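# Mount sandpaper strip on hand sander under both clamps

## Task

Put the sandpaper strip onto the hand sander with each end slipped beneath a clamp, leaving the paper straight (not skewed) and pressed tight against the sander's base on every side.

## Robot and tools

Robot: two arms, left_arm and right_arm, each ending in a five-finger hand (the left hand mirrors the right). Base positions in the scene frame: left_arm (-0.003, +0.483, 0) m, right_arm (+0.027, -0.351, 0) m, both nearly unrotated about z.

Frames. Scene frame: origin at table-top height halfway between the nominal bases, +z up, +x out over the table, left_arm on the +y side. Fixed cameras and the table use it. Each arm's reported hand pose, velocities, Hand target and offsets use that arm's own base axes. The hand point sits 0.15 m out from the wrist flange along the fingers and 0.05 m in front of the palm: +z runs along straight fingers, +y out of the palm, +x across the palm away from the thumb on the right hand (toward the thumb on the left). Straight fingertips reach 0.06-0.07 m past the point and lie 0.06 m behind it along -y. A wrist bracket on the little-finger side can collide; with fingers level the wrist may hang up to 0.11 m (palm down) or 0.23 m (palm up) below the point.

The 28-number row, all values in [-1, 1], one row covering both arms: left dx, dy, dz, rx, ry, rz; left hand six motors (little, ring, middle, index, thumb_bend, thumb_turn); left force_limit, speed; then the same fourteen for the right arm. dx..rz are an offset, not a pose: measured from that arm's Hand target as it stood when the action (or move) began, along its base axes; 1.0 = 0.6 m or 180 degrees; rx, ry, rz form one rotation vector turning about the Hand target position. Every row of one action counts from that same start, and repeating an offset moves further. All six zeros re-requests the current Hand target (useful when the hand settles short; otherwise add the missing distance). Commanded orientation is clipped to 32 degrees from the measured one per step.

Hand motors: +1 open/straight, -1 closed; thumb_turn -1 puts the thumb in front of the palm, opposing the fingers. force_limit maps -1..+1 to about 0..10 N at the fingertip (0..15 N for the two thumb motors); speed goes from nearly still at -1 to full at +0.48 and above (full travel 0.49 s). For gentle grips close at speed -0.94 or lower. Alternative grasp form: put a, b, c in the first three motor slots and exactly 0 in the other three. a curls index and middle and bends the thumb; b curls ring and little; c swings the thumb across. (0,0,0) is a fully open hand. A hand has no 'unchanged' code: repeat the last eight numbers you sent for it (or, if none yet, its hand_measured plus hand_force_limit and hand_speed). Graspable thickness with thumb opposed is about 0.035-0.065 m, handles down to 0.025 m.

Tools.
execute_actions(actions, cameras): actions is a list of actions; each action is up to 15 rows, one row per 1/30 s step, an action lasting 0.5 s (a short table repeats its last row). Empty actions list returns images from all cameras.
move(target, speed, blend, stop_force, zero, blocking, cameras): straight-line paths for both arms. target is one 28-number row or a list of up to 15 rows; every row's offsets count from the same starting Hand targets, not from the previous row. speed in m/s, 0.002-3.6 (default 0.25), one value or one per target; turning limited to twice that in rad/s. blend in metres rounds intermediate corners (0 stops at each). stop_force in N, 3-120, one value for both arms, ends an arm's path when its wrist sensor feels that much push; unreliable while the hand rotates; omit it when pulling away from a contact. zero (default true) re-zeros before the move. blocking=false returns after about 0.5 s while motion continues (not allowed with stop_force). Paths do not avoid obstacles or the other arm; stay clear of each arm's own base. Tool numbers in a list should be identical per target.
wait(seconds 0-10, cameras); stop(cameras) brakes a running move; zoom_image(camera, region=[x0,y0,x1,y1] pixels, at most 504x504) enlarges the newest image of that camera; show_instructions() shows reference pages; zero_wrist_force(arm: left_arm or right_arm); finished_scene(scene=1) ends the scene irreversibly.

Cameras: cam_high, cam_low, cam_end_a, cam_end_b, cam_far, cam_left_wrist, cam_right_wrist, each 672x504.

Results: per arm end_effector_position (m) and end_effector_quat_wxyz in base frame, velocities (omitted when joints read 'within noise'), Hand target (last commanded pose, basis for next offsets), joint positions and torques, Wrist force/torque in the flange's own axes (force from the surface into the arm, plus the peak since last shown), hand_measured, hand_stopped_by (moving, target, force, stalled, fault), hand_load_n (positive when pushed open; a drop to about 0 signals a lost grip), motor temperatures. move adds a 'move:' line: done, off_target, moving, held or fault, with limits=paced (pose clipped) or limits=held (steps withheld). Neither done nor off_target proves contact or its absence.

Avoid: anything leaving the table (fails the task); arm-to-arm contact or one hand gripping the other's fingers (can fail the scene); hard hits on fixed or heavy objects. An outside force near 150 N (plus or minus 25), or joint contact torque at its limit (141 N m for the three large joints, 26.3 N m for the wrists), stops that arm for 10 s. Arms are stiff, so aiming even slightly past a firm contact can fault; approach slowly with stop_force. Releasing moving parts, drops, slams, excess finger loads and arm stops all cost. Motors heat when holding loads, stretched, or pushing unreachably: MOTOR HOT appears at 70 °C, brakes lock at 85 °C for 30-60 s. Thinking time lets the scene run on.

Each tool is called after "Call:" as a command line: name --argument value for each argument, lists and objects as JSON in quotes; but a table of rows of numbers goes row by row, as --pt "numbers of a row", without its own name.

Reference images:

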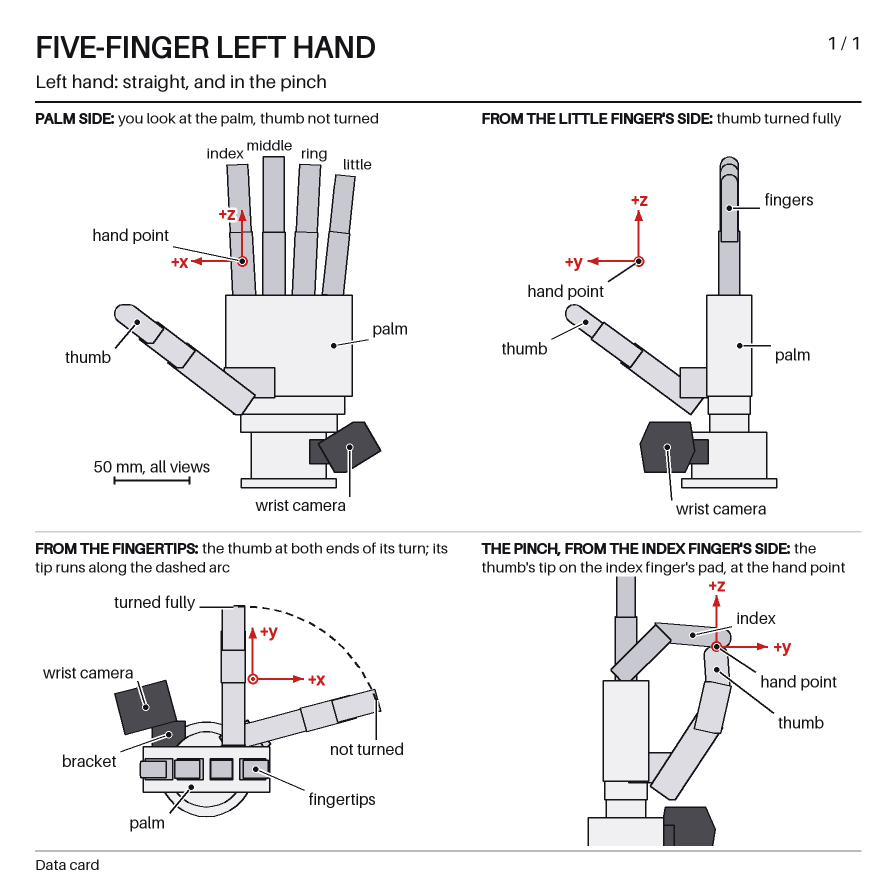

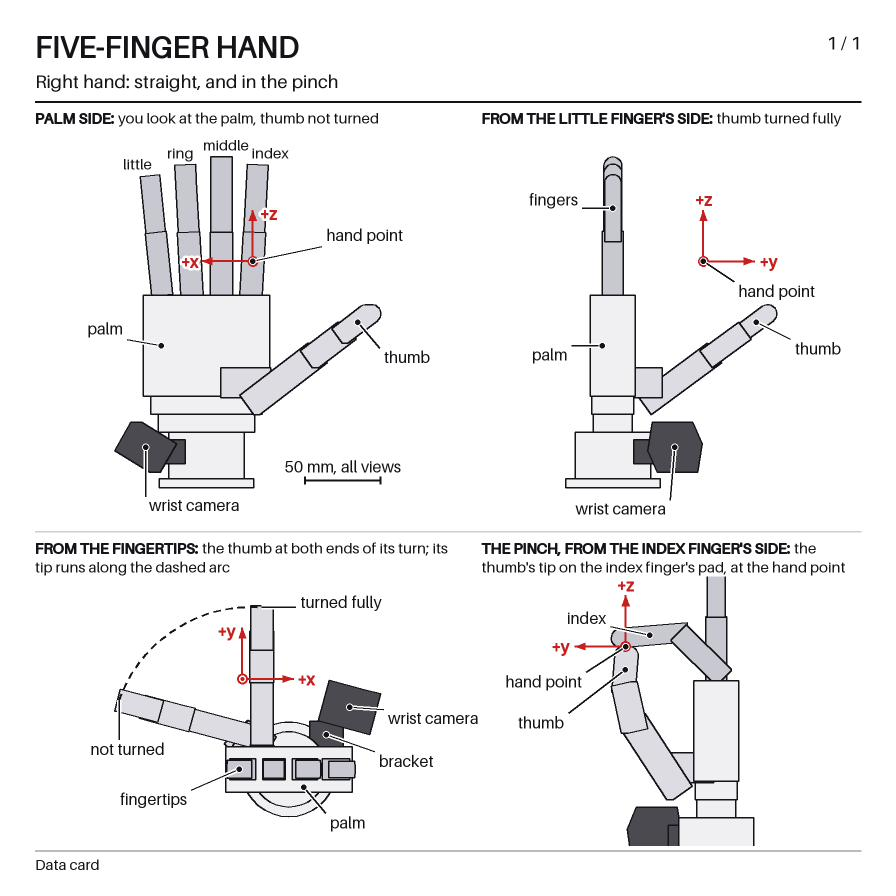

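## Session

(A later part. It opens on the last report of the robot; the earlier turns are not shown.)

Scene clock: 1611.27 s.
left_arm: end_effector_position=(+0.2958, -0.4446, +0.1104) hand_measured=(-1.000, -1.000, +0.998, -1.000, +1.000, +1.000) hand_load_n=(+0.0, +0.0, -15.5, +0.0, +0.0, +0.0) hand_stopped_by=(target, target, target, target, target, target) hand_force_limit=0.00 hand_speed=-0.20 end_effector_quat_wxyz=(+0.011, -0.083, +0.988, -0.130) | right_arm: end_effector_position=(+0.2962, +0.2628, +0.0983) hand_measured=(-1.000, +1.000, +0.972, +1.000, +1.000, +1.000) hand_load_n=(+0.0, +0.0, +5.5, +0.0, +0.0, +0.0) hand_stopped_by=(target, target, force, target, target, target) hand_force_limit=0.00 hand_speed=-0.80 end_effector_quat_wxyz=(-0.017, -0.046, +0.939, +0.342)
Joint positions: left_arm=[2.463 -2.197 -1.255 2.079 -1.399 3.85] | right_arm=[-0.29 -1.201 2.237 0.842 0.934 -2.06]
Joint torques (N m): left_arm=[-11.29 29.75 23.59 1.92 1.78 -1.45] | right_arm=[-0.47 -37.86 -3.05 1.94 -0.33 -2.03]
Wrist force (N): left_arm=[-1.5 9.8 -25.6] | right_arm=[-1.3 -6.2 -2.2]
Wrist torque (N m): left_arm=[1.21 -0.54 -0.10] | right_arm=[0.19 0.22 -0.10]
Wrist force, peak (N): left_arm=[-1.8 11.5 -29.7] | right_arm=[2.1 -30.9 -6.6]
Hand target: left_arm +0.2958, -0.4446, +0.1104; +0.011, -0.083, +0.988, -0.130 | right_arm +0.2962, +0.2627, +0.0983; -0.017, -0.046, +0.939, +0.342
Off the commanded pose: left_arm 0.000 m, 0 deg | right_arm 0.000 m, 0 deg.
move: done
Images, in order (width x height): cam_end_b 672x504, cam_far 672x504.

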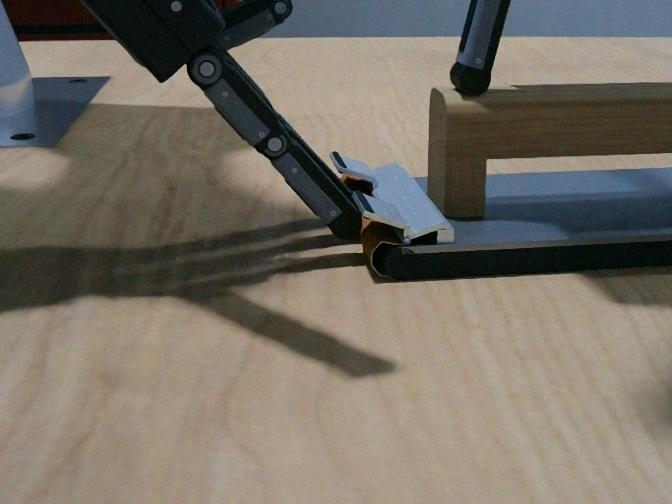

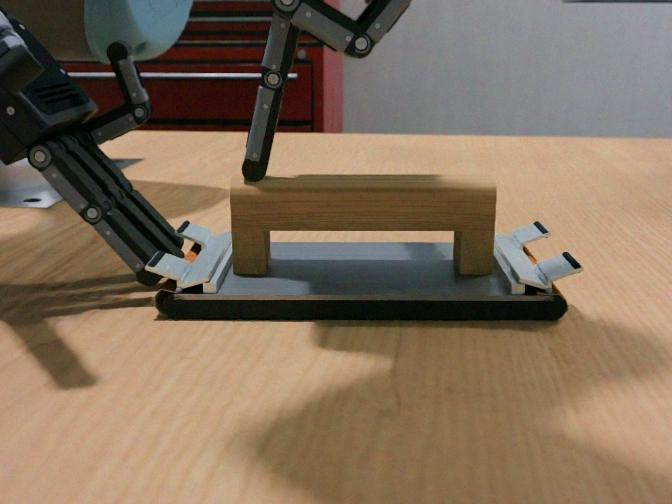

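Call:
execute_actions --actions '[]' --cameras '["cam_right_wrist","cam_left_wrist"]'

Call:
zoom_image --camera "cam_right_wrist" --region '[190, 20, 500, 230]'

Scene clock: 1651.40 s.
left_arm: end_effector_position=(+0.2958, -0.4446, +0.1104) hand_measured=(-1.000, -1.000, +0.998, -1.000, +1.000, +1.000) hand_load_n=(+0.0, +0.0, -15.5, +0.0, -0.5, +0.0) hand_stopped_by=(target, target, target, target, target, target) hand_force_limit=0.00 hand_speed=-0.20 end_effector_quat_wxyz=(+0.011, -0.083, +0.988, -0.130) | right_arm: end_effector_position=(+0.2962, +0.2627, +0.0983) hand_measured=(-1.000, +1.000, +0.972, +1.000, +1.000, +1.000) hand_load_n=(+0.0, +0.0, +6.0, +0.0, +0.0, +0.0) hand_stopped_by=(target, target, force, target, target, target) hand_force_limit=0.00 hand_speed=-0.80 end_effector_quat_wxyz=(-0.017, -0.046, +0.939, +0.342)
Joint positions: left_arm=[2.463 -2.197 -1.255 2.079 -1.399 3.85] | right_arm=[-0.29 -1.201 2.237 0.841 0.934 -2.06]
Joint velocities: within noise
Joint torques (N m): left_arm=[-11.89 29.71 24.14 1.73 1.79 -1.35] | right_arm=[-0.6 -20.48 -15.4 1.38 -0.22 1.92]
Motor temperatures (°C): left_arm=[23 26 24 27 28 26] | right_arm=[24 24 24 32 27 31]
Wrist force (N): left_arm=[-1.4 9.8 -25.8] | right_arm=[-1.3 -5.8 -2.3]
Wrist torque (N m): left_arm=[1.22 -0.54 -0.11] | right_arm=[0.23 0.21 -0.08]
Wrist force, peak (N): left_arm=[-1.2 10.0 -26.2] | right_arm=[-1.1 -6.3 -2.0]
Hand target: left_arm +0.2958, -0.4446, +0.1104; +0.011, -0.083, +0.988, -0.130 | right_arm +0.2962, +0.2627, +0.0983; -0.017, -0.046, +0.939, +0.342
Off the commanded pose: left_arm 0.000 m, 0 deg | right_arm 0.000 m, 0 deg.
camera_calibration:
cam_left_wrist: T_world_to_cam=[[-0.0855736, -0.971836, 0.219574, -0.423753], [-0.896676, 0.171194, 0.408246, 0.298117], [-0.434338, -0.161952, -0.886071, 0.266647], [0, 0, 0, 1]] pos_world=[0.346867, -0.41967, 0.207608]
cam_right_wrist: T_world_to_cam=[[-0.376673, 0.68363, 0.625114, -0.133268], [0.837775, -0.0365531, 0.544791, -0.289229], [0.395285, 0.728913, -0.55896, -0.131094], [0, 0, 0, 1]] pos_world=[0.243929, 0.17609, 0.167601]
Images, in order (width x height): cam_left_wrist 672x504, cam_right_wrist 672x504.

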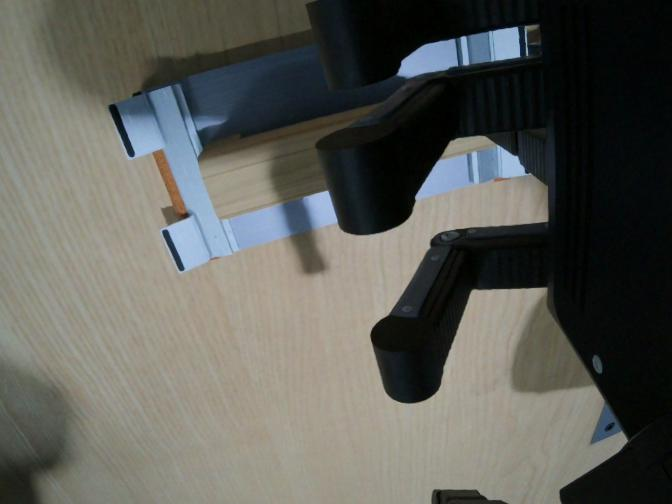

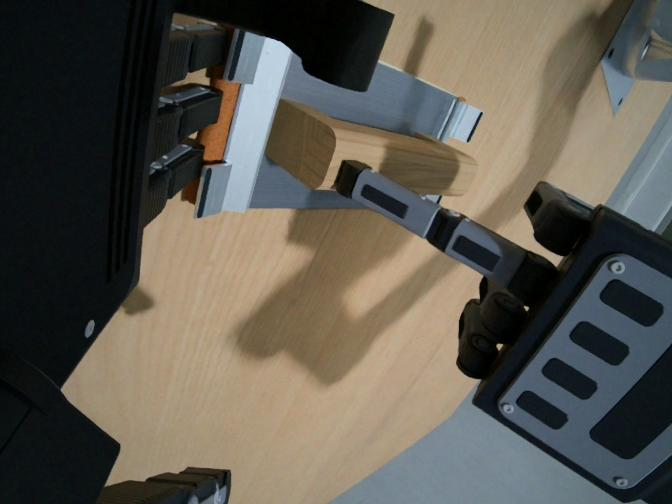

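Scaled by 1.626 from the camera's 672x504 image, which has a finer 960x720 frame.

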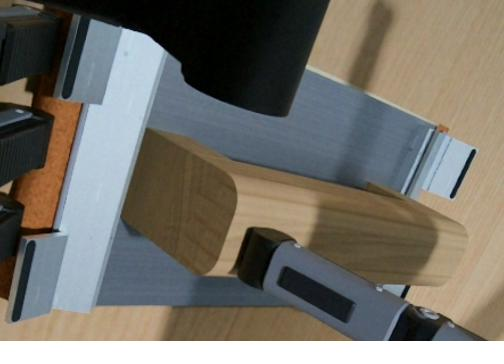

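Call:
move --target '[0,0,0,0,0,0,-1,-1,1,-1,1,1,0,-0.2,0.0013,-0.0133,-0.0035,0,0,0,-1,1.0,1.0,1.0,1,1,0.0,-0.6]' --speed 0.03

Call:
move --target '[0,0,0.05,0,0,0,-1,-1,1,-1,1,1,0,-0.2,0,0,0,0,0,0,-1,1.0,1.0,1.0,1,1,0.0,-0.6]' --speed 0.05

Call:
move --target '[-0.011,-0.0073,0,0,0,0,-1,1,-1,1,1,1,0,0.2,0,0,0,0,0,0,-1,1.0,1.0,1.0,1,1,0.0,-0.6]' --speed 0.05 --cameras '["cam_right_wrist","cam_far","cam_end_b"]'

Scene clock: 1722.03 s.
left_arm: end_effector_position=(+0.2958, -0.4446, +0.1104) hand_measured=(-1.000, -1.000, +0.998, -1.000, +1.000, +1.000) hand_load_n=(+0.5, +0.0, -14.5, +0.0, +0.0, +0.0) hand_stopped_by=(target, target, target, target, target, target) hand_force_limit=0.00 hand_speed=-0.20 end_effector_quat_wxyz=(+0.011, -0.083, +0.988, -0.130) | right_arm: end_effector_position=(+0.2970, +0.2548, +0.0962) hand_measured=(-1.000, +1.000, +1.000, +1.000, +1.000, +1.000) hand_load_n=(+0.5, +0.0, +0.0, +0.5, +0.0, +0.0) hand_stopped_by=(target, target, target, target, target, target) hand_force_limit=0.00 hand_speed=-0.60 end_effector_quat_wxyz=(-0.017, -0.046, +0.939, +0.342)
Joint positions: left_arm=[2.463 -2.197 -1.255 2.079 -1.399 3.85] | right_arm=[-0.318 -1.192 2.242 0.848 0.942 -2.093]
Joint torques (N m): left_arm=[-11.59 29.93 23.72 1.76 1.82 -1.32] | right_arm=[-7.83 -12.33 0.08 5.34 0.78 -2.59]
Wrist force (N): left_arm=[-1.1 9.2 -25.4] | right_arm=[-1.2 -1.1 0.3]
Wrist torque (N m): left_arm=[1.20 -0.56 -0.07] | right_arm=[0.00 0.12 0.12]
Wrist force, peak (N): left_arm=[-1.2 10.0 -26.1] | right_arm=[-1.2 -6.3 -2.0]
Hand target: left_arm +0.2958, -0.4446, +0.1104; +0.011, -0.083, +0.988, -0.130 | right_arm +0.2970, +0.2548, +0.0962; -0.017, -0.046, +0.939, +0.342
Off the commanded pose: left_arm 0.000 m, 0 deg | right_arm 0.000 m, 0 deg.
move: done

Scene clock: 1723.10 s.
left_arm: end_effector_position=(+0.2958, -0.4446, +0.1403) hand_measured=(-1.000, -1.000, +1.000, -1.000, +1.000, +1.000) hand_load_n=(+0.0, +0.0, +0.0, +0.0, +0.0, +0.0) hand_stopped_by=(target, target, target, target, target, target) hand_force_limit=0.00 hand_speed=-0.20 end_effector_quat_wxyz=(+0.011, -0.083, +0.988, -0.130) | right_arm: end_effector_position=(+0.2970, +0.2548, +0.0962) hand_measured=(-1.000, +1.000, +1.000, +1.000, +1.000, +1.000) hand_load_n=(+0.0, +0.0, +0.0, +0.0, +0.0, +0.0) hand_stopped_by=(target, target, target, target, target, target) hand_force_limit=0.00 hand_speed=-0.60 end_effector_quat_wxyz=(-0.017, -0.046, +0.939, +0.342)
Joint positions: left_arm=[2.463 -2.176 -1.209 2.013 -1.399 3.85] | right_arm=[-0.319 -1.192 2.242 0.848 0.943 -2.094]
Joint torques (N m): left_arm=[-11.05 50.64 28.59 -3.85 0.71 -1.95] | right_arm=[-6.32 -12.11 0.43 5.42 0.7 -2.62]
Wrist force (N): left_arm=[0.7 -0.4 -0.8] | right_arm=[-1.1 -1.1 0.5]
Wrist torque (N m): left_arm=[0.18 0.02 0.23] | right_arm=[0.00 0.10 0.13]
Wrist force, peak (N): left_arm=[-1.2 9.1 -25.2] | right_arm=[-1.6 -1.3 0.4]
Hand target: left_arm +0.2958, -0.4446, +0.1404; +0.011, -0.083, +0.988, -0.130 | right_arm +0.2970, +0.2548, +0.0962; -0.017, -0.046, +0.939, +0.342
Off the commanded pose: left_arm 0.000 m, 0 deg | right_arm 0.000 m, 0 deg.
move: done

Scene clock: 1724.00 s.
left_arm: end_effector_position=(+0.2892, -0.4489, +0.1404) hand_measured=(-1.000, +1.000, -1.000, +1.000, +1.000, +1.000) hand_load_n=(+0.5, +0.0, +0.0, +0.0, +0.0, +0.0) hand_stopped_by=(target, target, target, target, target, target) hand_force_limit=0.00 hand_speed=0.20 end_effector_quat_wxyz=(+0.011, -0.083, +0.988, -0.130) | right_arm: end_effector_position=(+0.2970, +0.2548, +0.0962) hand_measured=(-1.000, +1.000, +1.000, +1.000, +1.000, +1.000) hand_load_n=(+0.0, +0.0, +0.0, +0.0, +0.0, +0.0) hand_stopped_by=(target, target, target, target, target, target) hand_force_limit=0.00 hand_speed=-0.60 end_effector_quat_wxyz=(-0.017, -0.046, +0.939, +0.342)
Joint positions: left_arm=[2.449 -2.175 -1.21 2.015 -1.402 3.835] | right_arm=[-0.319 -1.192 2.242 0.848 0.943 -2.094]
Joint torques (N m): left_arm=[-11.75 50.67 8.7 -0.55 -1.22 -2.17] | right_arm=[-6.54 -11.73 1.12 5.44 0.7 -2.59]
Wrist force (N): left_arm=[0.7 -0.5 -0.8] | right_arm=[-1.1 -1.1 0.5]
Wrist torque (N m): left_arm=[0.16 0.03 0.24] | right_arm=[0.00 0.09 0.13]
Wrist force, peak (N): left_arm=[0.8 -0.5 -1.1] | right_arm=[-1.4 -1.3 0.3]
Hand target: left_arm +0.2892, -0.4490, +0.1404; +0.011, -0.083, +0.988, -0.130 | right_arm +0.2970, +0.2548, +0.0962; -0.017, -0.046, +0.939, +0.342
Off the commanded pose: left_arm 0.000 m, 0 deg | right_arm 0.000 m, 0 deg.
move: done
camera_calibration:
cam_right_wrist: T_world_to_cam=[[-0.376621, 0.683628, 0.625147, -0.126203], [0.837799, -0.0365954, 0.544751, -0.289039], [0.395285, 0.728912, -0.55896, -0.126752], [0, 0, 0, 1]] pos_world=[0.244729, 0.16809, 0.165501]
Images, in order (width x height): cam_end_b 672x504, cam_far 672x504, cam_right_wrist 672x504.

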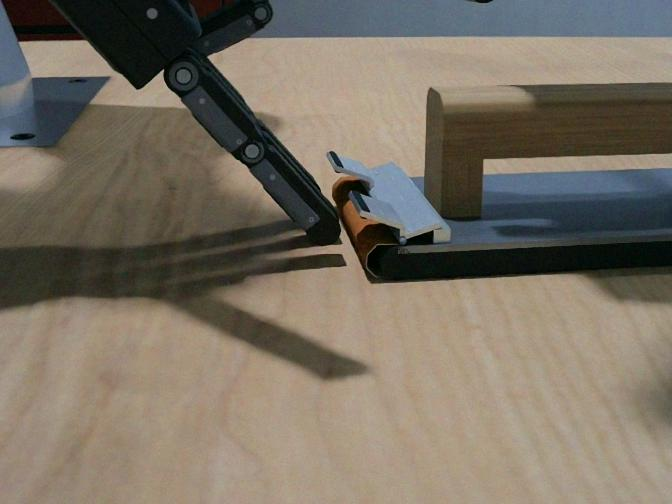

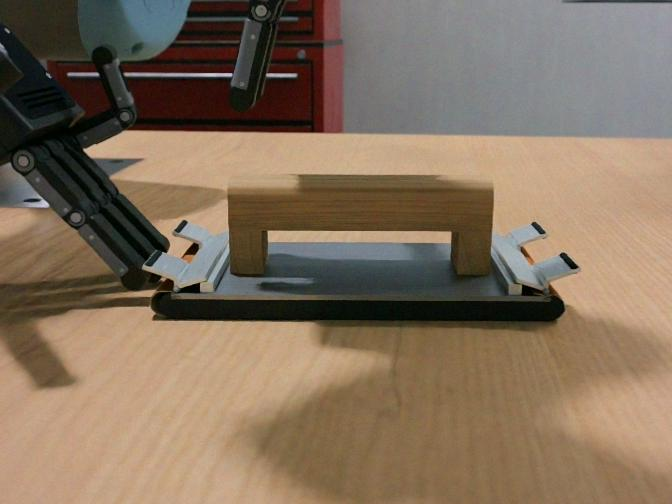

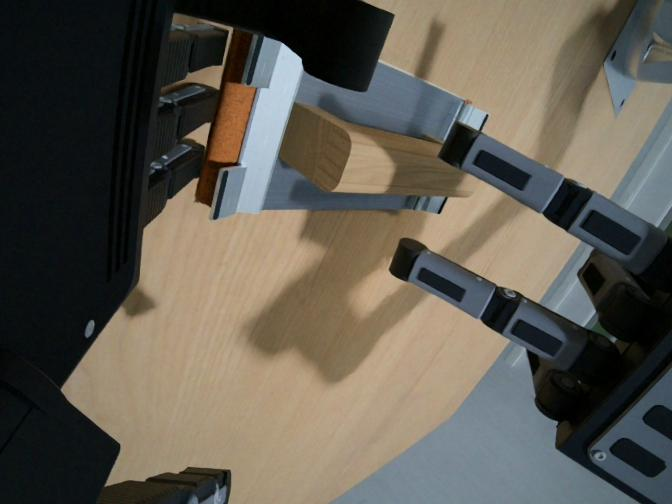

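Call:
move --pt "0.0038 -0.0112 0 0 0 0 -1 1 -1 1 1 1 0 0.2 0 0 0 0 0 0 -1 1.0 1.0 1.0 1 1 0.0 -0.6" --pt "0.0038 -0.0112 -0.058 0 0 0 -1 1 -1 1 1 1 0 0.2 0 0 0 0 0 0 -1 1.0 1.0 1.0 1 1 0.0 -0.6" --speed 0.04 --stop_force 5 --cameras '["cam_right_wrist","cam_far","cam_end_b"]'

Call:
zoom_image --camera "cam_right_wrist" --region '[190, 20, 500, 250]'

Scene clock: 1739.80 s.
left_arm: end_effector_position=(+0.2915, -0.4557, +0.1056) hand_measured=(-1.000, +1.000, -1.000, +1.000, +1.000, +1.000) hand_load_n=(+0.0, +0.0, +0.0, +0.0, +0.0, +0.0) hand_stopped_by=(target, target, target, target, target, target) hand_force_limit=0.00 hand_speed=0.20 end_effector_quat_wxyz=(+0.011, -0.083, +0.988, -0.130) | right_arm: end_effector_position=(+0.2970, +0.2548, +0.0962) hand_measured=(-1.000, +1.000, +1.000, +1.000, +1.000, +1.000) hand_load_n=(+0.0, +0.0, +0.0, +0.0, +0.0, +0.0) hand_stopped_by=(target, target, target, target, target, target) hand_force_limit=0.00 hand_speed=-0.60 end_effector_quat_wxyz=(-0.017, -0.046, +0.939, +0.342)
Joint positions: left_arm=[2.442 -2.216 -1.235 2.081 -1.404 3.828] | right_arm=[-0.319 -1.192 2.242 0.848 0.943 -2.094]
Joint torques (N m): left_arm=[-11.15 35 8.84 -0.62 0.36 -2.26] | right_arm=[-6.87 -12.57 0.32 5.39 0.86 -2.66]
Wrist force (N): left_arm=[0.6 -0.4 -0.7] | right_arm=[-1.1 -1.2 0.4]
Wrist torque (N m): left_arm=[0.20 0.07 0.21] | right_arm=[-0.01 0.10 0.12]
Wrist force, peak (N): left_arm=[0.9 -0.5 -1.3] | right_arm=[-1.5 -1.4 0.5]
Hand target: left_arm +0.2915, -0.4557, +0.1056; +0.011, -0.083, +0.988, -0.130 | right_arm +0.2970, +0.2548, +0.0962; -0.017, -0.046, +0.939, +0.342
Off the commanded pose: left_arm 0.000 m, 0 deg | right_arm 0.000 m, 0 deg.
move: done
camera_calibration:
cam_right_wrist: T_world_to_cam=[[-0.376621, 0.683628, 0.625147, -0.126203], [0.837799, -0.0365954, 0.544751, -0.289039], [0.395285, 0.728912, -0.55896, -0.126752], [0, 0, 0, 1]] pos_world=[0.244729, 0.16809, 0.165501]
Images, in order (width x height): cam_end_b 672x504, cam_far 672x504, cam_right_wrist 672x504.

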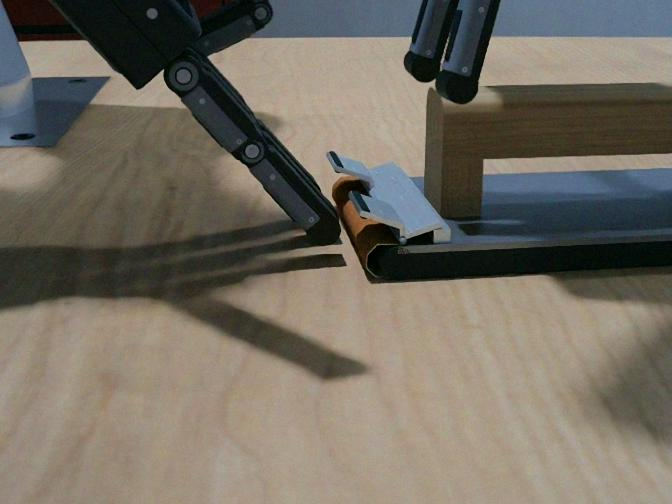

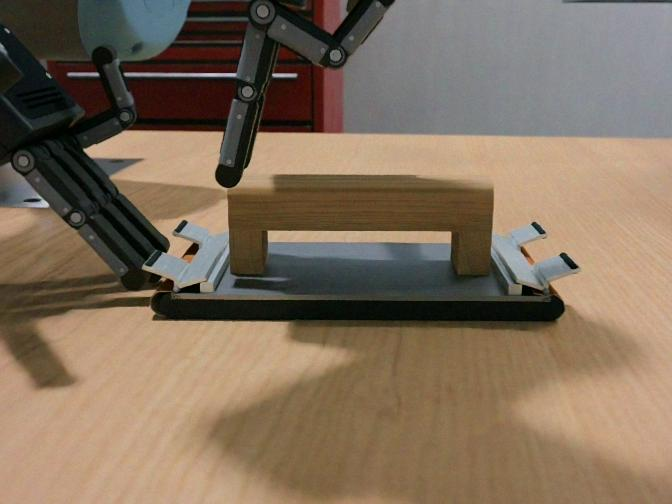

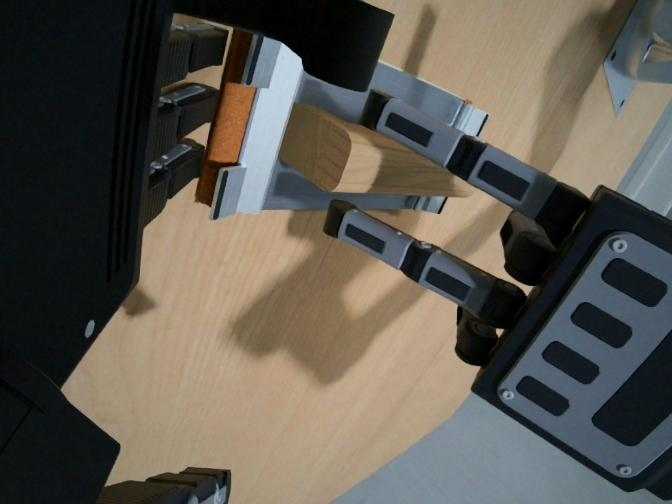

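Scaled by 1.626 from the camera's 672x504 image, which has a finer 960x720 frame.

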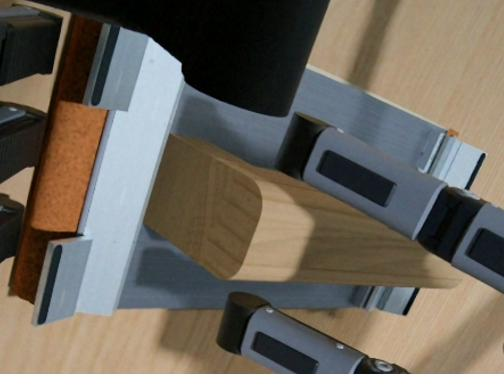

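Call:
move --pt "0.0043 0.0085 0 0 0 0 -1 1 -1 1 1 1 0 0.2 0 0 0 0 0 0 -1 1.0 1.0 1.0 1 1 0.0 -0.6" --pt "0.0043 0.0085 -0.048 0 0 0 -1 1 -1 1 1 1 0 0.2 0 0 0 0 0 0 -1 1.0 1.0 1.0 1 1 0.0 -0.6" --speed 0.03 --stop_force 4 --cameras '["cam_right_wrist","cam_far","cam_end_b","cam_end_a"]'

Call:
zoom_image --camera "cam_right_wrist" --region '[190, 20, 500, 250]'

Scene clock: 1768.83 s.
left_arm: end_effector_position=(+0.2941, -0.4506, +0.0768) hand_measured=(-1.000, +1.000, -1.000, +1.000, +1.000, +1.000) hand_load_n=(+0.0, +0.0, +0.0, +0.0, +0.0, +0.0) hand_stopped_by=(target, target, target, target, target, target) hand_force_limit=0.00 hand_speed=0.20 end_effector_quat_wxyz=(+0.011, -0.083, +0.988, -0.130) | right_arm: end_effector_position=(+0.2970, +0.2548, +0.0962) hand_measured=(-1.000, +1.000, +1.000, +1.000, +1.000, +1.000) hand_load_n=(+0.5, +0.0, +0.0, +0.0, +0.0, +0.0) hand_stopped_by=(target, target, target, target, target, target) hand_force_limit=0.00 hand_speed=-0.60 end_effector_quat_wxyz=(-0.017, -0.046, +0.939, +0.342)
Joint positions: left_arm=[2.452 -2.233 -1.283 2.146 -1.401 3.839] | right_arm=[-0.319 -1.192 2.242 0.848 0.943 -2.094]
Joint torques (N m): left_arm=[10.09 35.14 7.82 -0.57 1.62 1.57] | right_arm=[-6.35 -12.72 0.36 5.56 0.77 -2.66]
Wrist force (N): left_arm=[0.5 -0.7 -0.3] | right_arm=[-1.0 -1.2 0.4]
Wrist torque (N m): left_arm=[0.11 0.05 0.12] | right_arm=[-0.02 0.09 0.12]
Wrist force, peak (N): left_arm=[0.7 -0.8 -0.7] | right_arm=[-1.6 -1.4 0.2]
Hand target: left_arm +0.2941, -0.4506, +0.0768; +0.011, -0.083, +0.988, -0.130 | right_arm +0.2970, +0.2548, +0.0962; -0.017, -0.046, +0.939, +0.342
Off the commanded pose: left_arm 0.000 m, 0 deg | right_arm 0.000 m, 0 deg.
move: done
camera_calibration:
cam_right_wrist: T_world_to_cam=[[-0.376621, 0.683628, 0.625147, -0.126203], [0.837799, -0.0365954, 0.544751, -0.289039], [0.395285, 0.728912, -0.55896, -0.126752], [0, 0, 0, 1]] pos_world=[0.244729, 0.16809, 0.165501]
Images, in order (width x height): cam_end_a 672x504, cam_end_b 672x504, cam_far 672x504, cam_right_wrist 672x504.

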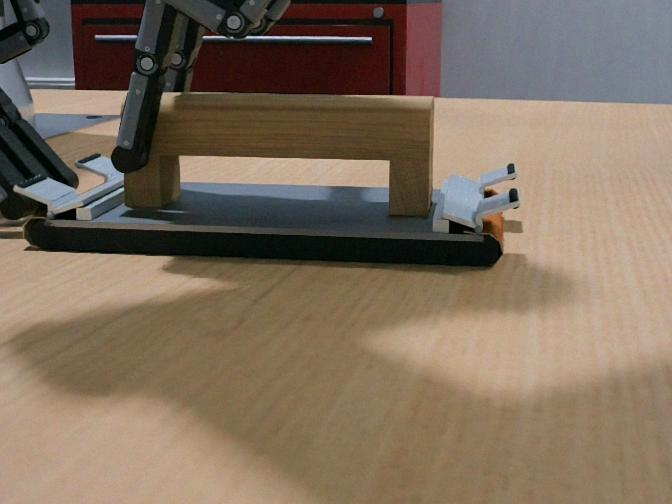

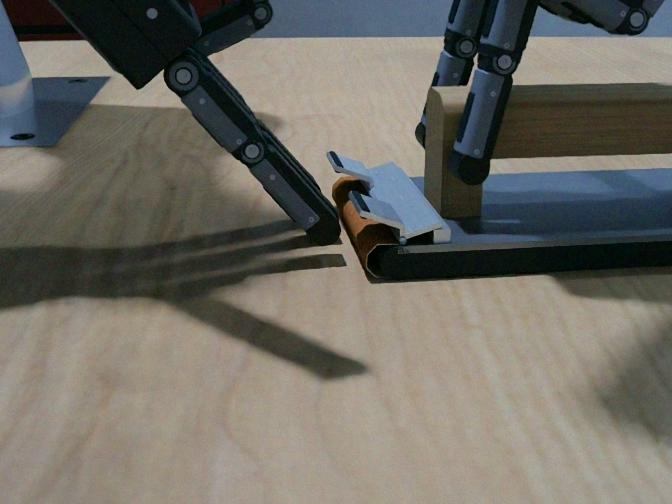

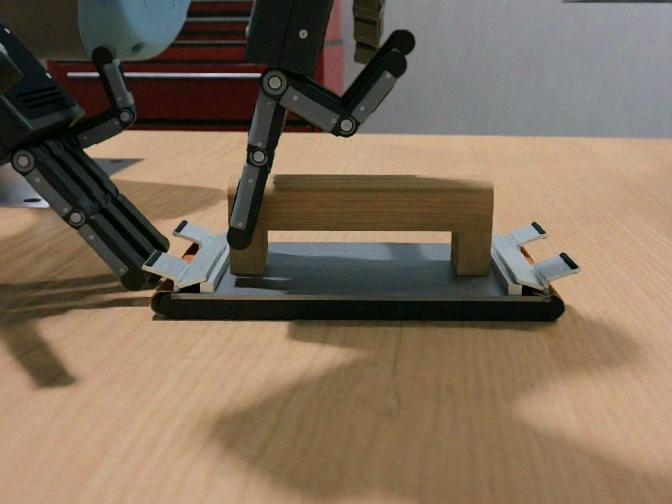

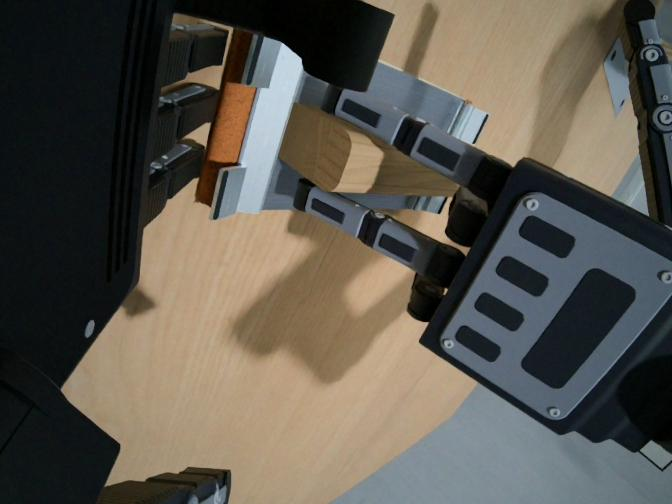

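Scaled by 1.626 from the camera's 672x504 image, which has a finer 960x720 frame.

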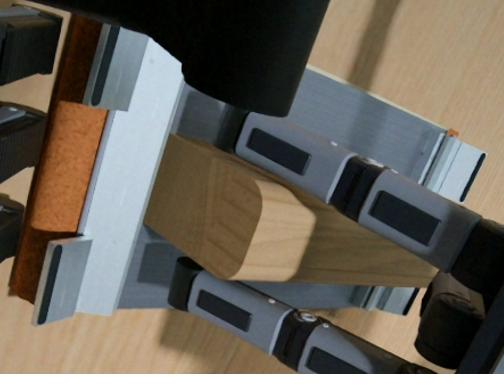

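Call:
move --target '[0,0,-0.05,0,0,0,-1,1,-1,1,1,1,0,0.2,0,0,0,0,0,0,-1,1.0,1.0,1.0,1,1,0.0,-0.6]' --speed 0.01 --stop_force 10 --cameras '["cam_right_wrist","cam_far","cam_end_b","cam_end_a"]'

Call:
zoom_image --camera "cam_right_wrist" --region '[190, 20, 500, 250]'

Call:
zoom_image --camera "cam_end_b" --region '[320, 130, 520, 290]'

Scene clock: 1780.57 s.
left_arm: end_effector_position=(+0.2941, -0.4506, +0.0598) hand_measured=(-1.000, +1.000, -1.000, +1.000, +1.000, +1.000) hand_load_n=(+0.0, +0.0, +0.0, +0.0, +0.0, -0.5) hand_stopped_by=(target, target, target, target, target, target) hand_force_limit=0.00 hand_speed=0.20 end_effector_quat_wxyz=(+0.011, -0.083, +0.988, -0.130) | right_arm: end_effector_position=(+0.2970, +0.2548, +0.0962) hand_measured=(-1.000, +1.000, +1.000, +1.000, +1.000, +1.000) hand_load_n=(+0.0, +0.0, +0.0, +0.0, +0.0, +0.0) hand_stopped_by=(target, target, target, target, target, target) hand_force_limit=0.00 hand_speed=-0.60 end_effector_quat_wxyz=(-0.017, -0.046, +0.939, +0.342)
Joint positions: left_arm=[2.452 -2.249 -1.303 2.181 -1.401 3.839] | right_arm=[-0.319 -1.192 2.242 0.848 0.943 -2.094]
Joint torques (N m): left_arm=[7.52 45.12 24.02 -2.88 -1.26 0.19] | right_arm=[-7.65 -12.37 -0.2 5.27 0.66 -2.75]
Wrist force (N): left_arm=[-0.6 -2.7 -12.9] | right_arm=[-1.2 -1.1 0.5]
Wrist torque (N m): left_arm=[1.02 -0.12 0.07] | right_arm=[-0.01 0.12 0.12]
Wrist force, peak (N): left_arm=[-0.2 -3.8 -20.0] | right_arm=[-1.3 -1.6 0.5]
Hand target: left_arm +0.2941, -0.4506, +0.0598; +0.011, -0.083, +0.988, -0.130 (not the last commanded pose) | right_arm +0.2970, +0.2548, +0.0962; -0.017, -0.046, +0.939, +0.342
Off the commanded pose: left_arm 0.013 m, 0 deg | right_arm 0.000 m, 0 deg.
move: contact (left_arm)
camera_calibration:
cam_right_wrist: T_world_to_cam=[[-0.376621, 0.683628, 0.625147, -0.126203], [0.837799, -0.0365954, 0.544751, -0.289039], [0.395285, 0.728912, -0.55896, -0.126752], [0, 0, 0, 1]] pos_world=[0.244729, 0.16809, 0.165501]
Images, in order (width x height): cam_end_a 672x504, cam_end_b 672x504, cam_far 672x504, cam_right_wrist 672x504.

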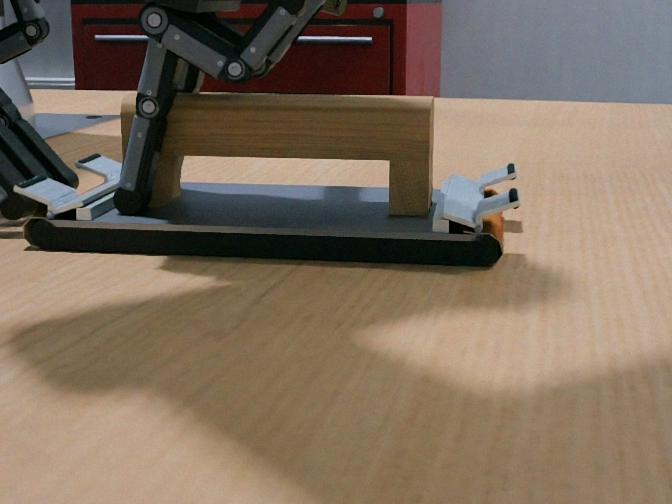

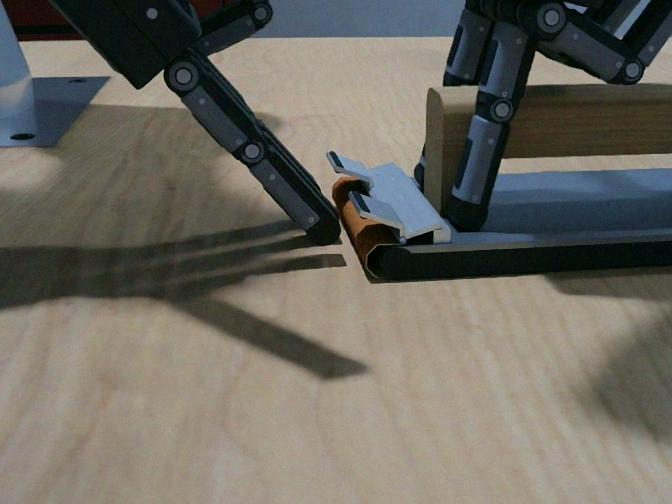

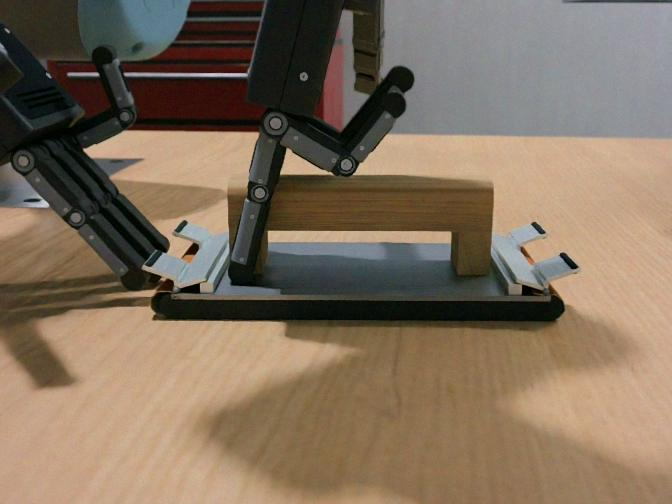

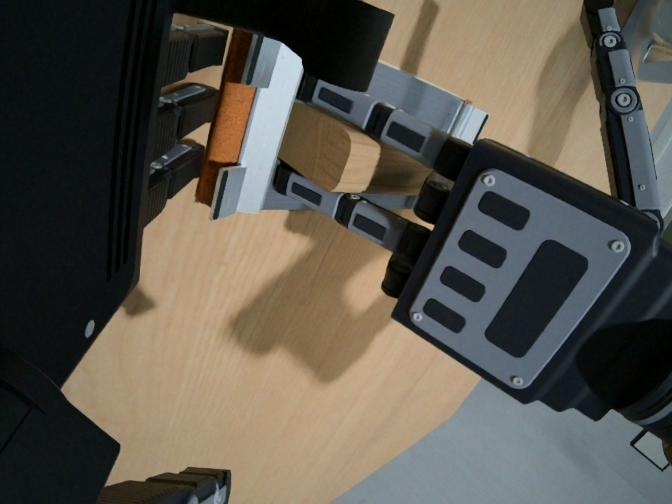

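Scaled by 1.626 from the camera's 672x504 image, which has a finer 960x720 frame.

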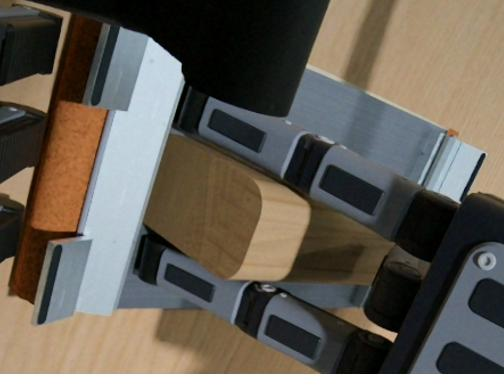

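Scaled by 2.520 from the camera's 672x504 image, which has a finer 960x720 frame.

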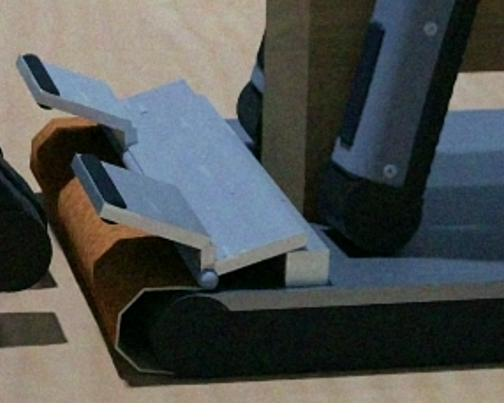

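Call:
move --target '[0,0,0,0,0,0,-1,1,-1,1,1,1,0,0.2,-0.0016,0.0167,0,0,0,0,-1,1.0,1.0,1.0,1,1,0.0,-0.6]' --speed 0.01 --stop_force 4

Call:
move --target '[0,0,0,0,0,0,-1,1,-1,1,1,1,0,0.2,0,0,0,0,0,0,-1,0.935,1.0,0.94,1,1,0.9,-0.8]' --cameras '["cam_end_b","cam_far"]'

Call:
zoom_image --camera "cam_end_b" --region '[340, 220, 420, 290]'

Call:
zoom_image --camera "cam_far" --region '[135, 270, 205, 330]'

Scene clock: 1789.07 s.
left_arm: end_effector_position=(+0.2941, -0.4506, +0.0598) hand_measured=(-1.000, +1.000, -1.000, +1.000, +1.000, +1.000) hand_load_n=(+0.0, +0.0, +0.0, +0.0, +0.0, +0.0) hand_stopped_by=(target, target, target, target, target, target) hand_force_limit=0.00 hand_speed=0.20 end_effector_quat_wxyz=(+0.011, -0.083, +0.988, -0.130) | right_arm: end_effector_position=(+0.2964, +0.2609, +0.0962) hand_measured=(-1.000, +1.000, +1.000, +1.000, +1.000, +1.000) hand_load_n=(+0.0, +0.0, +1.0, +0.0, +0.0, +0.0) hand_stopped_by=(target, target, target, target, target, target) hand_force_limit=0.00 hand_speed=-0.60 end_effector_quat_wxyz=(-0.017, -0.046, +0.939, +0.342)
Joint positions: left_arm=[2.452 -2.249 -1.303 2.181 -1.401 3.839] | right_arm=[-0.297 -1.195 2.239 0.838 0.936 -2.068]
Joint torques (N m): left_arm=[0.29 44.59 23.67 -2.63 -1.39 0.14] | right_arm=[-5.94 -11.75 1.38 5.66 0.18 -2.58]
Wrist force (N): left_arm=[-0.6 -2.9 -13.1] | right_arm=[-1.0 -4.1 -2.2]
Wrist torque (N m): left_arm=[0.96 -0.12 0.07] | right_arm=[0.18 0.16 0.04]
Wrist force, peak (N): left_arm=[-0.6 -2.7 -13.4] | right_arm=[-1.5 -4.6 -3.1]
Hand target: left_arm +0.2941, -0.4506, +0.0598; +0.011, -0.083, +0.988, -0.130 | right_arm +0.2964, +0.2609, +0.0962; -0.017, -0.046, +0.939, +0.342 (not the last commanded pose)
Off the commanded pose: left_arm 0.000 m, 0 deg | right_arm 0.004 m, 0 deg.
move: contact (right_arm)

Scene clock: 1789.57 s.
left_arm: end_effector_position=(+0.2941, -0.4506, +0.0598) hand_measured=(-1.000, +1.000, -1.000, +1.000, +1.000, +1.000) hand_load_n=(+0.0, +0.0, +0.0, +0.0, +0.0, +0.0) hand_stopped_by=(target, target, target, target, target, target) hand_force_limit=0.00 hand_speed=0.20 end_effector_quat_wxyz=(+0.011, -0.083, +0.988, -0.130) | right_arm: end_effector_position=(+0.2964, +0.2609, +0.0962) hand_measured=(-1.000, +0.936, +1.000, +0.942, +1.000, +1.000) hand_load_n=(+0.5, +0.0, +0.5, +5.0, +0.0, +0.0) hand_stopped_by=(target, target, target, target, target, target) hand_force_limit=0.90 hand_speed=-0.80 end_effector_quat_wxyz=(-0.017, -0.046, +0.939, +0.341)
Joint positions: left_arm=[2.452 -2.249 -1.303 2.181 -1.401 3.839] | right_arm=[-0.297 -1.195 2.239 0.838 0.936 -2.068]
Joint torques (N m): left_arm=[-0.44 44.57 23.71 -2.65 -1.39 0.2] | right_arm=[-3.8 -13.02 1.51 5.13 -2.29 -2.6]
Wrist force (N): left_arm=[-0.4 -2.4 -13.4] | right_arm=[-1.2 -8.2 -2.1]
Wrist torque (N m): left_arm=[1.01 -0.17 0.07] | right_arm=[0.19 0.15 0.02]
Wrist force, peak (N): left_arm=[-0.5 -2.4 -13.9] | right_arm=[-1.5 -8.6 -2.0]
Hand target: left_arm +0.2941, -0.4506, +0.0598; +0.011, -0.083, +0.988, -0.130 | right_arm +0.2964, +0.2609, +0.0962; -0.017, -0.046, +0.939, +0.342
Off the commanded pose: left_arm 0.000 m, 0 deg | right_arm 0.000 m, 0 deg.
move: done
Images, in order (width x height): cam_end_b 672x504, cam_far 672x504.

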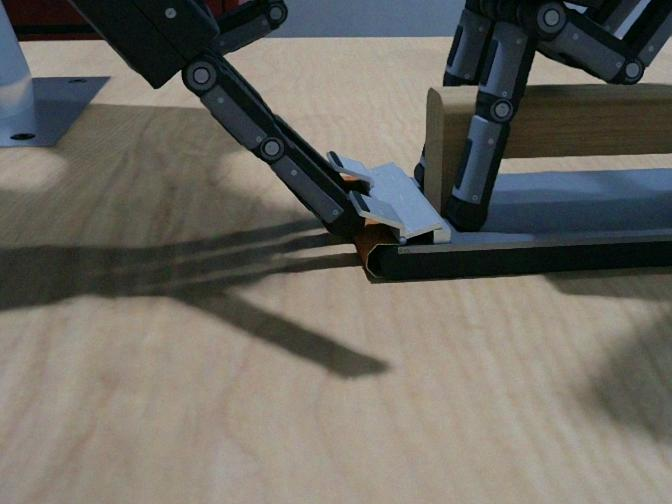

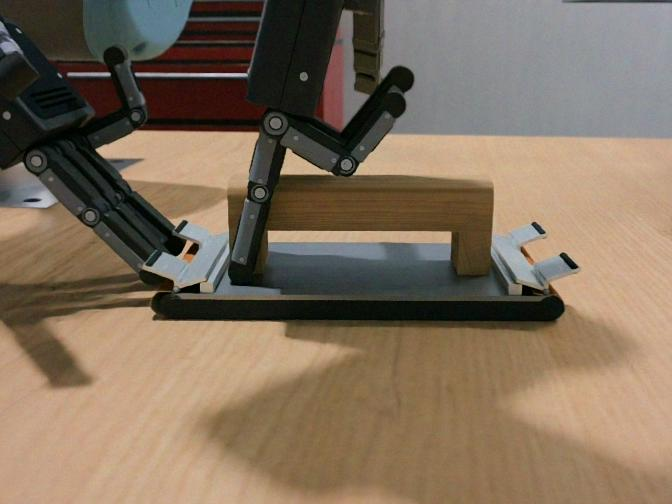

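Scaled by 6.300 from the camera's 672x504 image, which has a finer 960x720 frame.

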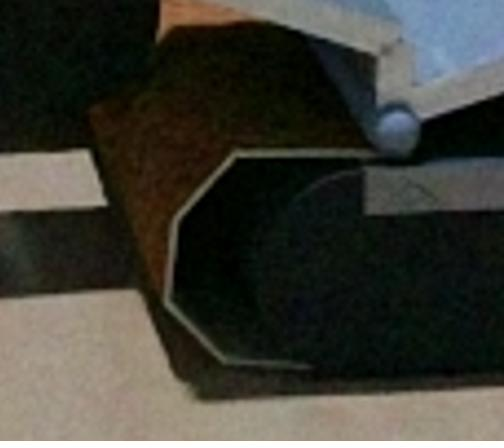

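Scaled by 7.200 from the camera's 672x504 image, which has a finer 960x720 frame.

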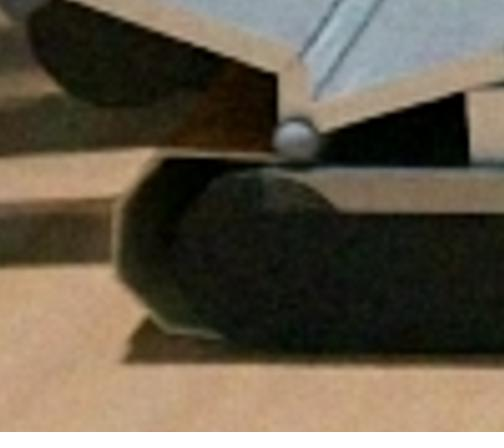

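Call:
move --target '[0,0,0,0,0,0,-1,1,-1,1,1,1,0,0.2,0,0,0,0,0,0,-1,0.905,1.0,0.92,1,1,1.0,-0.8]'

Call:
move --target '[0,0,0,0,0,0,-1,1,-1,1,1,1,0,0.2,0,0,0,0,0,0,-1,0.895,1.0,0.91,1,1,1.0,-0.8]' --cameras '["cam_end_b","cam_far"]'

Call:
zoom_image --camera "cam_end_b" --region '[340, 220, 420, 290]'

Call:
zoom_image --camera "cam_end_b" --region '[300, 140, 450, 290]'

Scene clock: 1798.50 s.
left_arm: end_effector_position=(+0.2941, -0.4506, +0.0598) hand_measured=(-1.000, +1.000, -1.000, +1.000, +1.000, +1.000) hand_load_n=(+0.0, -1.0, +0.0, -1.5, +0.0, +0.0) hand_stopped_by=(target, target, target, target, target, target) hand_force_limit=0.00 hand_speed=0.20 end_effector_quat_wxyz=(+0.011, -0.083, +0.988, -0.130) | right_arm: end_effector_position=(+0.2964, +0.2609, +0.0962) hand_measured=(-1.000, +0.910, +1.000, +0.926, +1.000, +1.000) hand_load_n=(+0.0, +12.5, +0.5, +8.0, +0.0, +0.0) hand_stopped_by=(target, force, target, force, target, target) hand_force_limit=1.00 hand_speed=-0.80 end_effector_quat_wxyz=(-0.017, -0.046, +0.939, +0.342)
Joint positions: left_arm=[2.452 -2.249 -1.303 2.181 -1.402 3.839] | right_arm=[-0.297 -1.195 2.239 0.838 0.936 -2.068]
Joint torques (N m): left_arm=[-6.44 42.78 23.64 0.53 0.37 0.09] | right_arm=[5.56 -19.29 -0.6 7.53 -4.36 -2.56]
Wrist force (N): left_arm=[-0.5 0.3 -17.1] | right_arm=[-0.4 -19.7 2.4]
Wrist torque (N m): left_arm=[1.03 -0.20 0.01] | right_arm=[-0.03 0.13 -0.30]
Wrist force, peak (N): left_arm=[-0.5 0.8 -17.6] | right_arm=[-0.2 -20.0 2.4]
Hand target: left_arm +0.2941, -0.4506, +0.0598; +0.011, -0.083, +0.988, -0.130 | right_arm +0.2964, +0.2609, +0.0962; -0.017, -0.046, +0.939, +0.342
Off the commanded pose: left_arm 0.000 m, 0 deg | right_arm 0.000 m, 0 deg.
move: done

Scene clock: 1799.00 s.
left_arm: end_effector_position=(+0.2941, -0.4506, +0.0598) hand_measured=(-1.000, +1.000, -1.000, +1.000, +1.000, +1.000) hand_load_n=(+0.0, -1.5, +0.0, -2.0, +0.0, -0.5) hand_stopped_by=(target, target, target, target, target, target) hand_force_limit=0.00 hand_speed=0.20 end_effector_quat_wxyz=(+0.011, -0.083, +0.988, -0.130) | right_arm: end_effector_position=(+0.2964, +0.2609, +0.0962) hand_measured=(-1.000, +0.910, +1.000, +0.916, +1.000, +1.000) hand_load_n=(+0.0, +10.0, +0.5, +14.5, -0.5, +0.0) hand_stopped_by=(target, force, target, force, target, target) hand_force_limit=1.00 hand_speed=-0.80 end_effector_quat_wxyz=(-0.017, -0.046, +0.939, +0.342)
Joint positions: left_arm=[2.452 -2.249 -1.303 2.181 -1.402 3.839] | right_arm=[-0.297 -1.195 2.239 0.838 0.936 -2.068]
Joint torques (N m): left_arm=[-6.54 41.83 24.06 1.15 1.65 0.12] | right_arm=[6.08 -19.79 -0.84 8.04 -4.27 -2.51]
Wrist force (N): left_arm=[-0.5 1.7 -18.8] | right_arm=[-1.3 -21.8 3.7]
Wrist torque (N m): left_arm=[1.15 -0.25 -0.02] | right_arm=[-0.02 0.08 -0.25]
Wrist force, peak (N): left_arm=[-0.4 1.5 -19.1] | right_arm=[-1.1 -22.6 3.6]
Hand target: left_arm +0.2941, -0.4506, +0.0598; +0.011, -0.083, +0.988, -0.130 | right_arm +0.2964, +0.2609, +0.0962; -0.017, -0.046, +0.939, +0.342
Off the commanded pose: left_arm 0.000 m, 0 deg | right_arm 0.000 m, 0 deg.
move: done
Images, in order (width x height): cam_end_b 672x504, cam_far 672x504.

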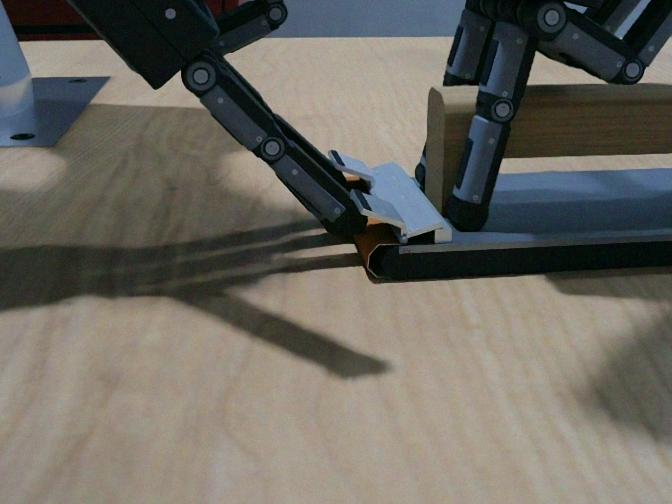

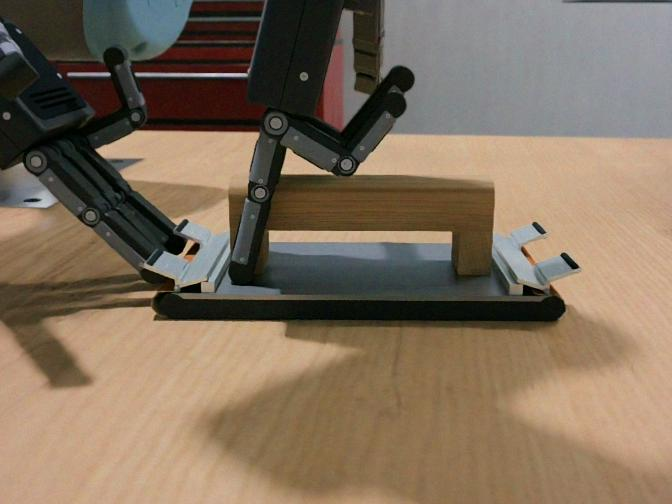

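Scaled by 6.300 from the camera's 672x504 image, which has a finer 960x720 frame.

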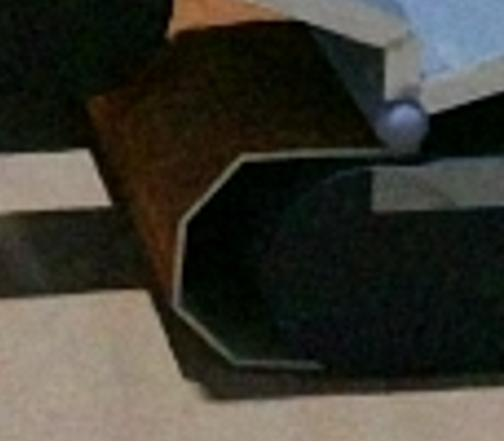

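Scaled by 3.360 from the camera's 672x504 image, which has a finer 960x720 frame.

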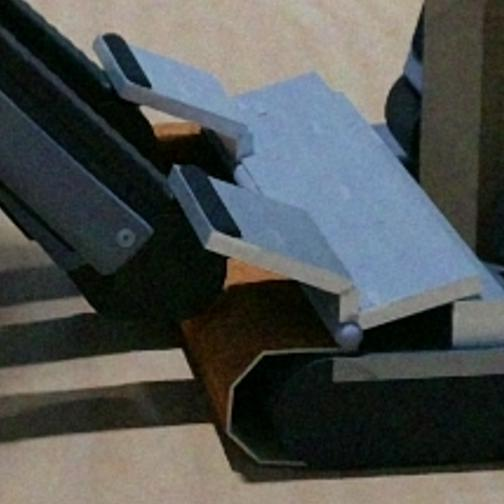

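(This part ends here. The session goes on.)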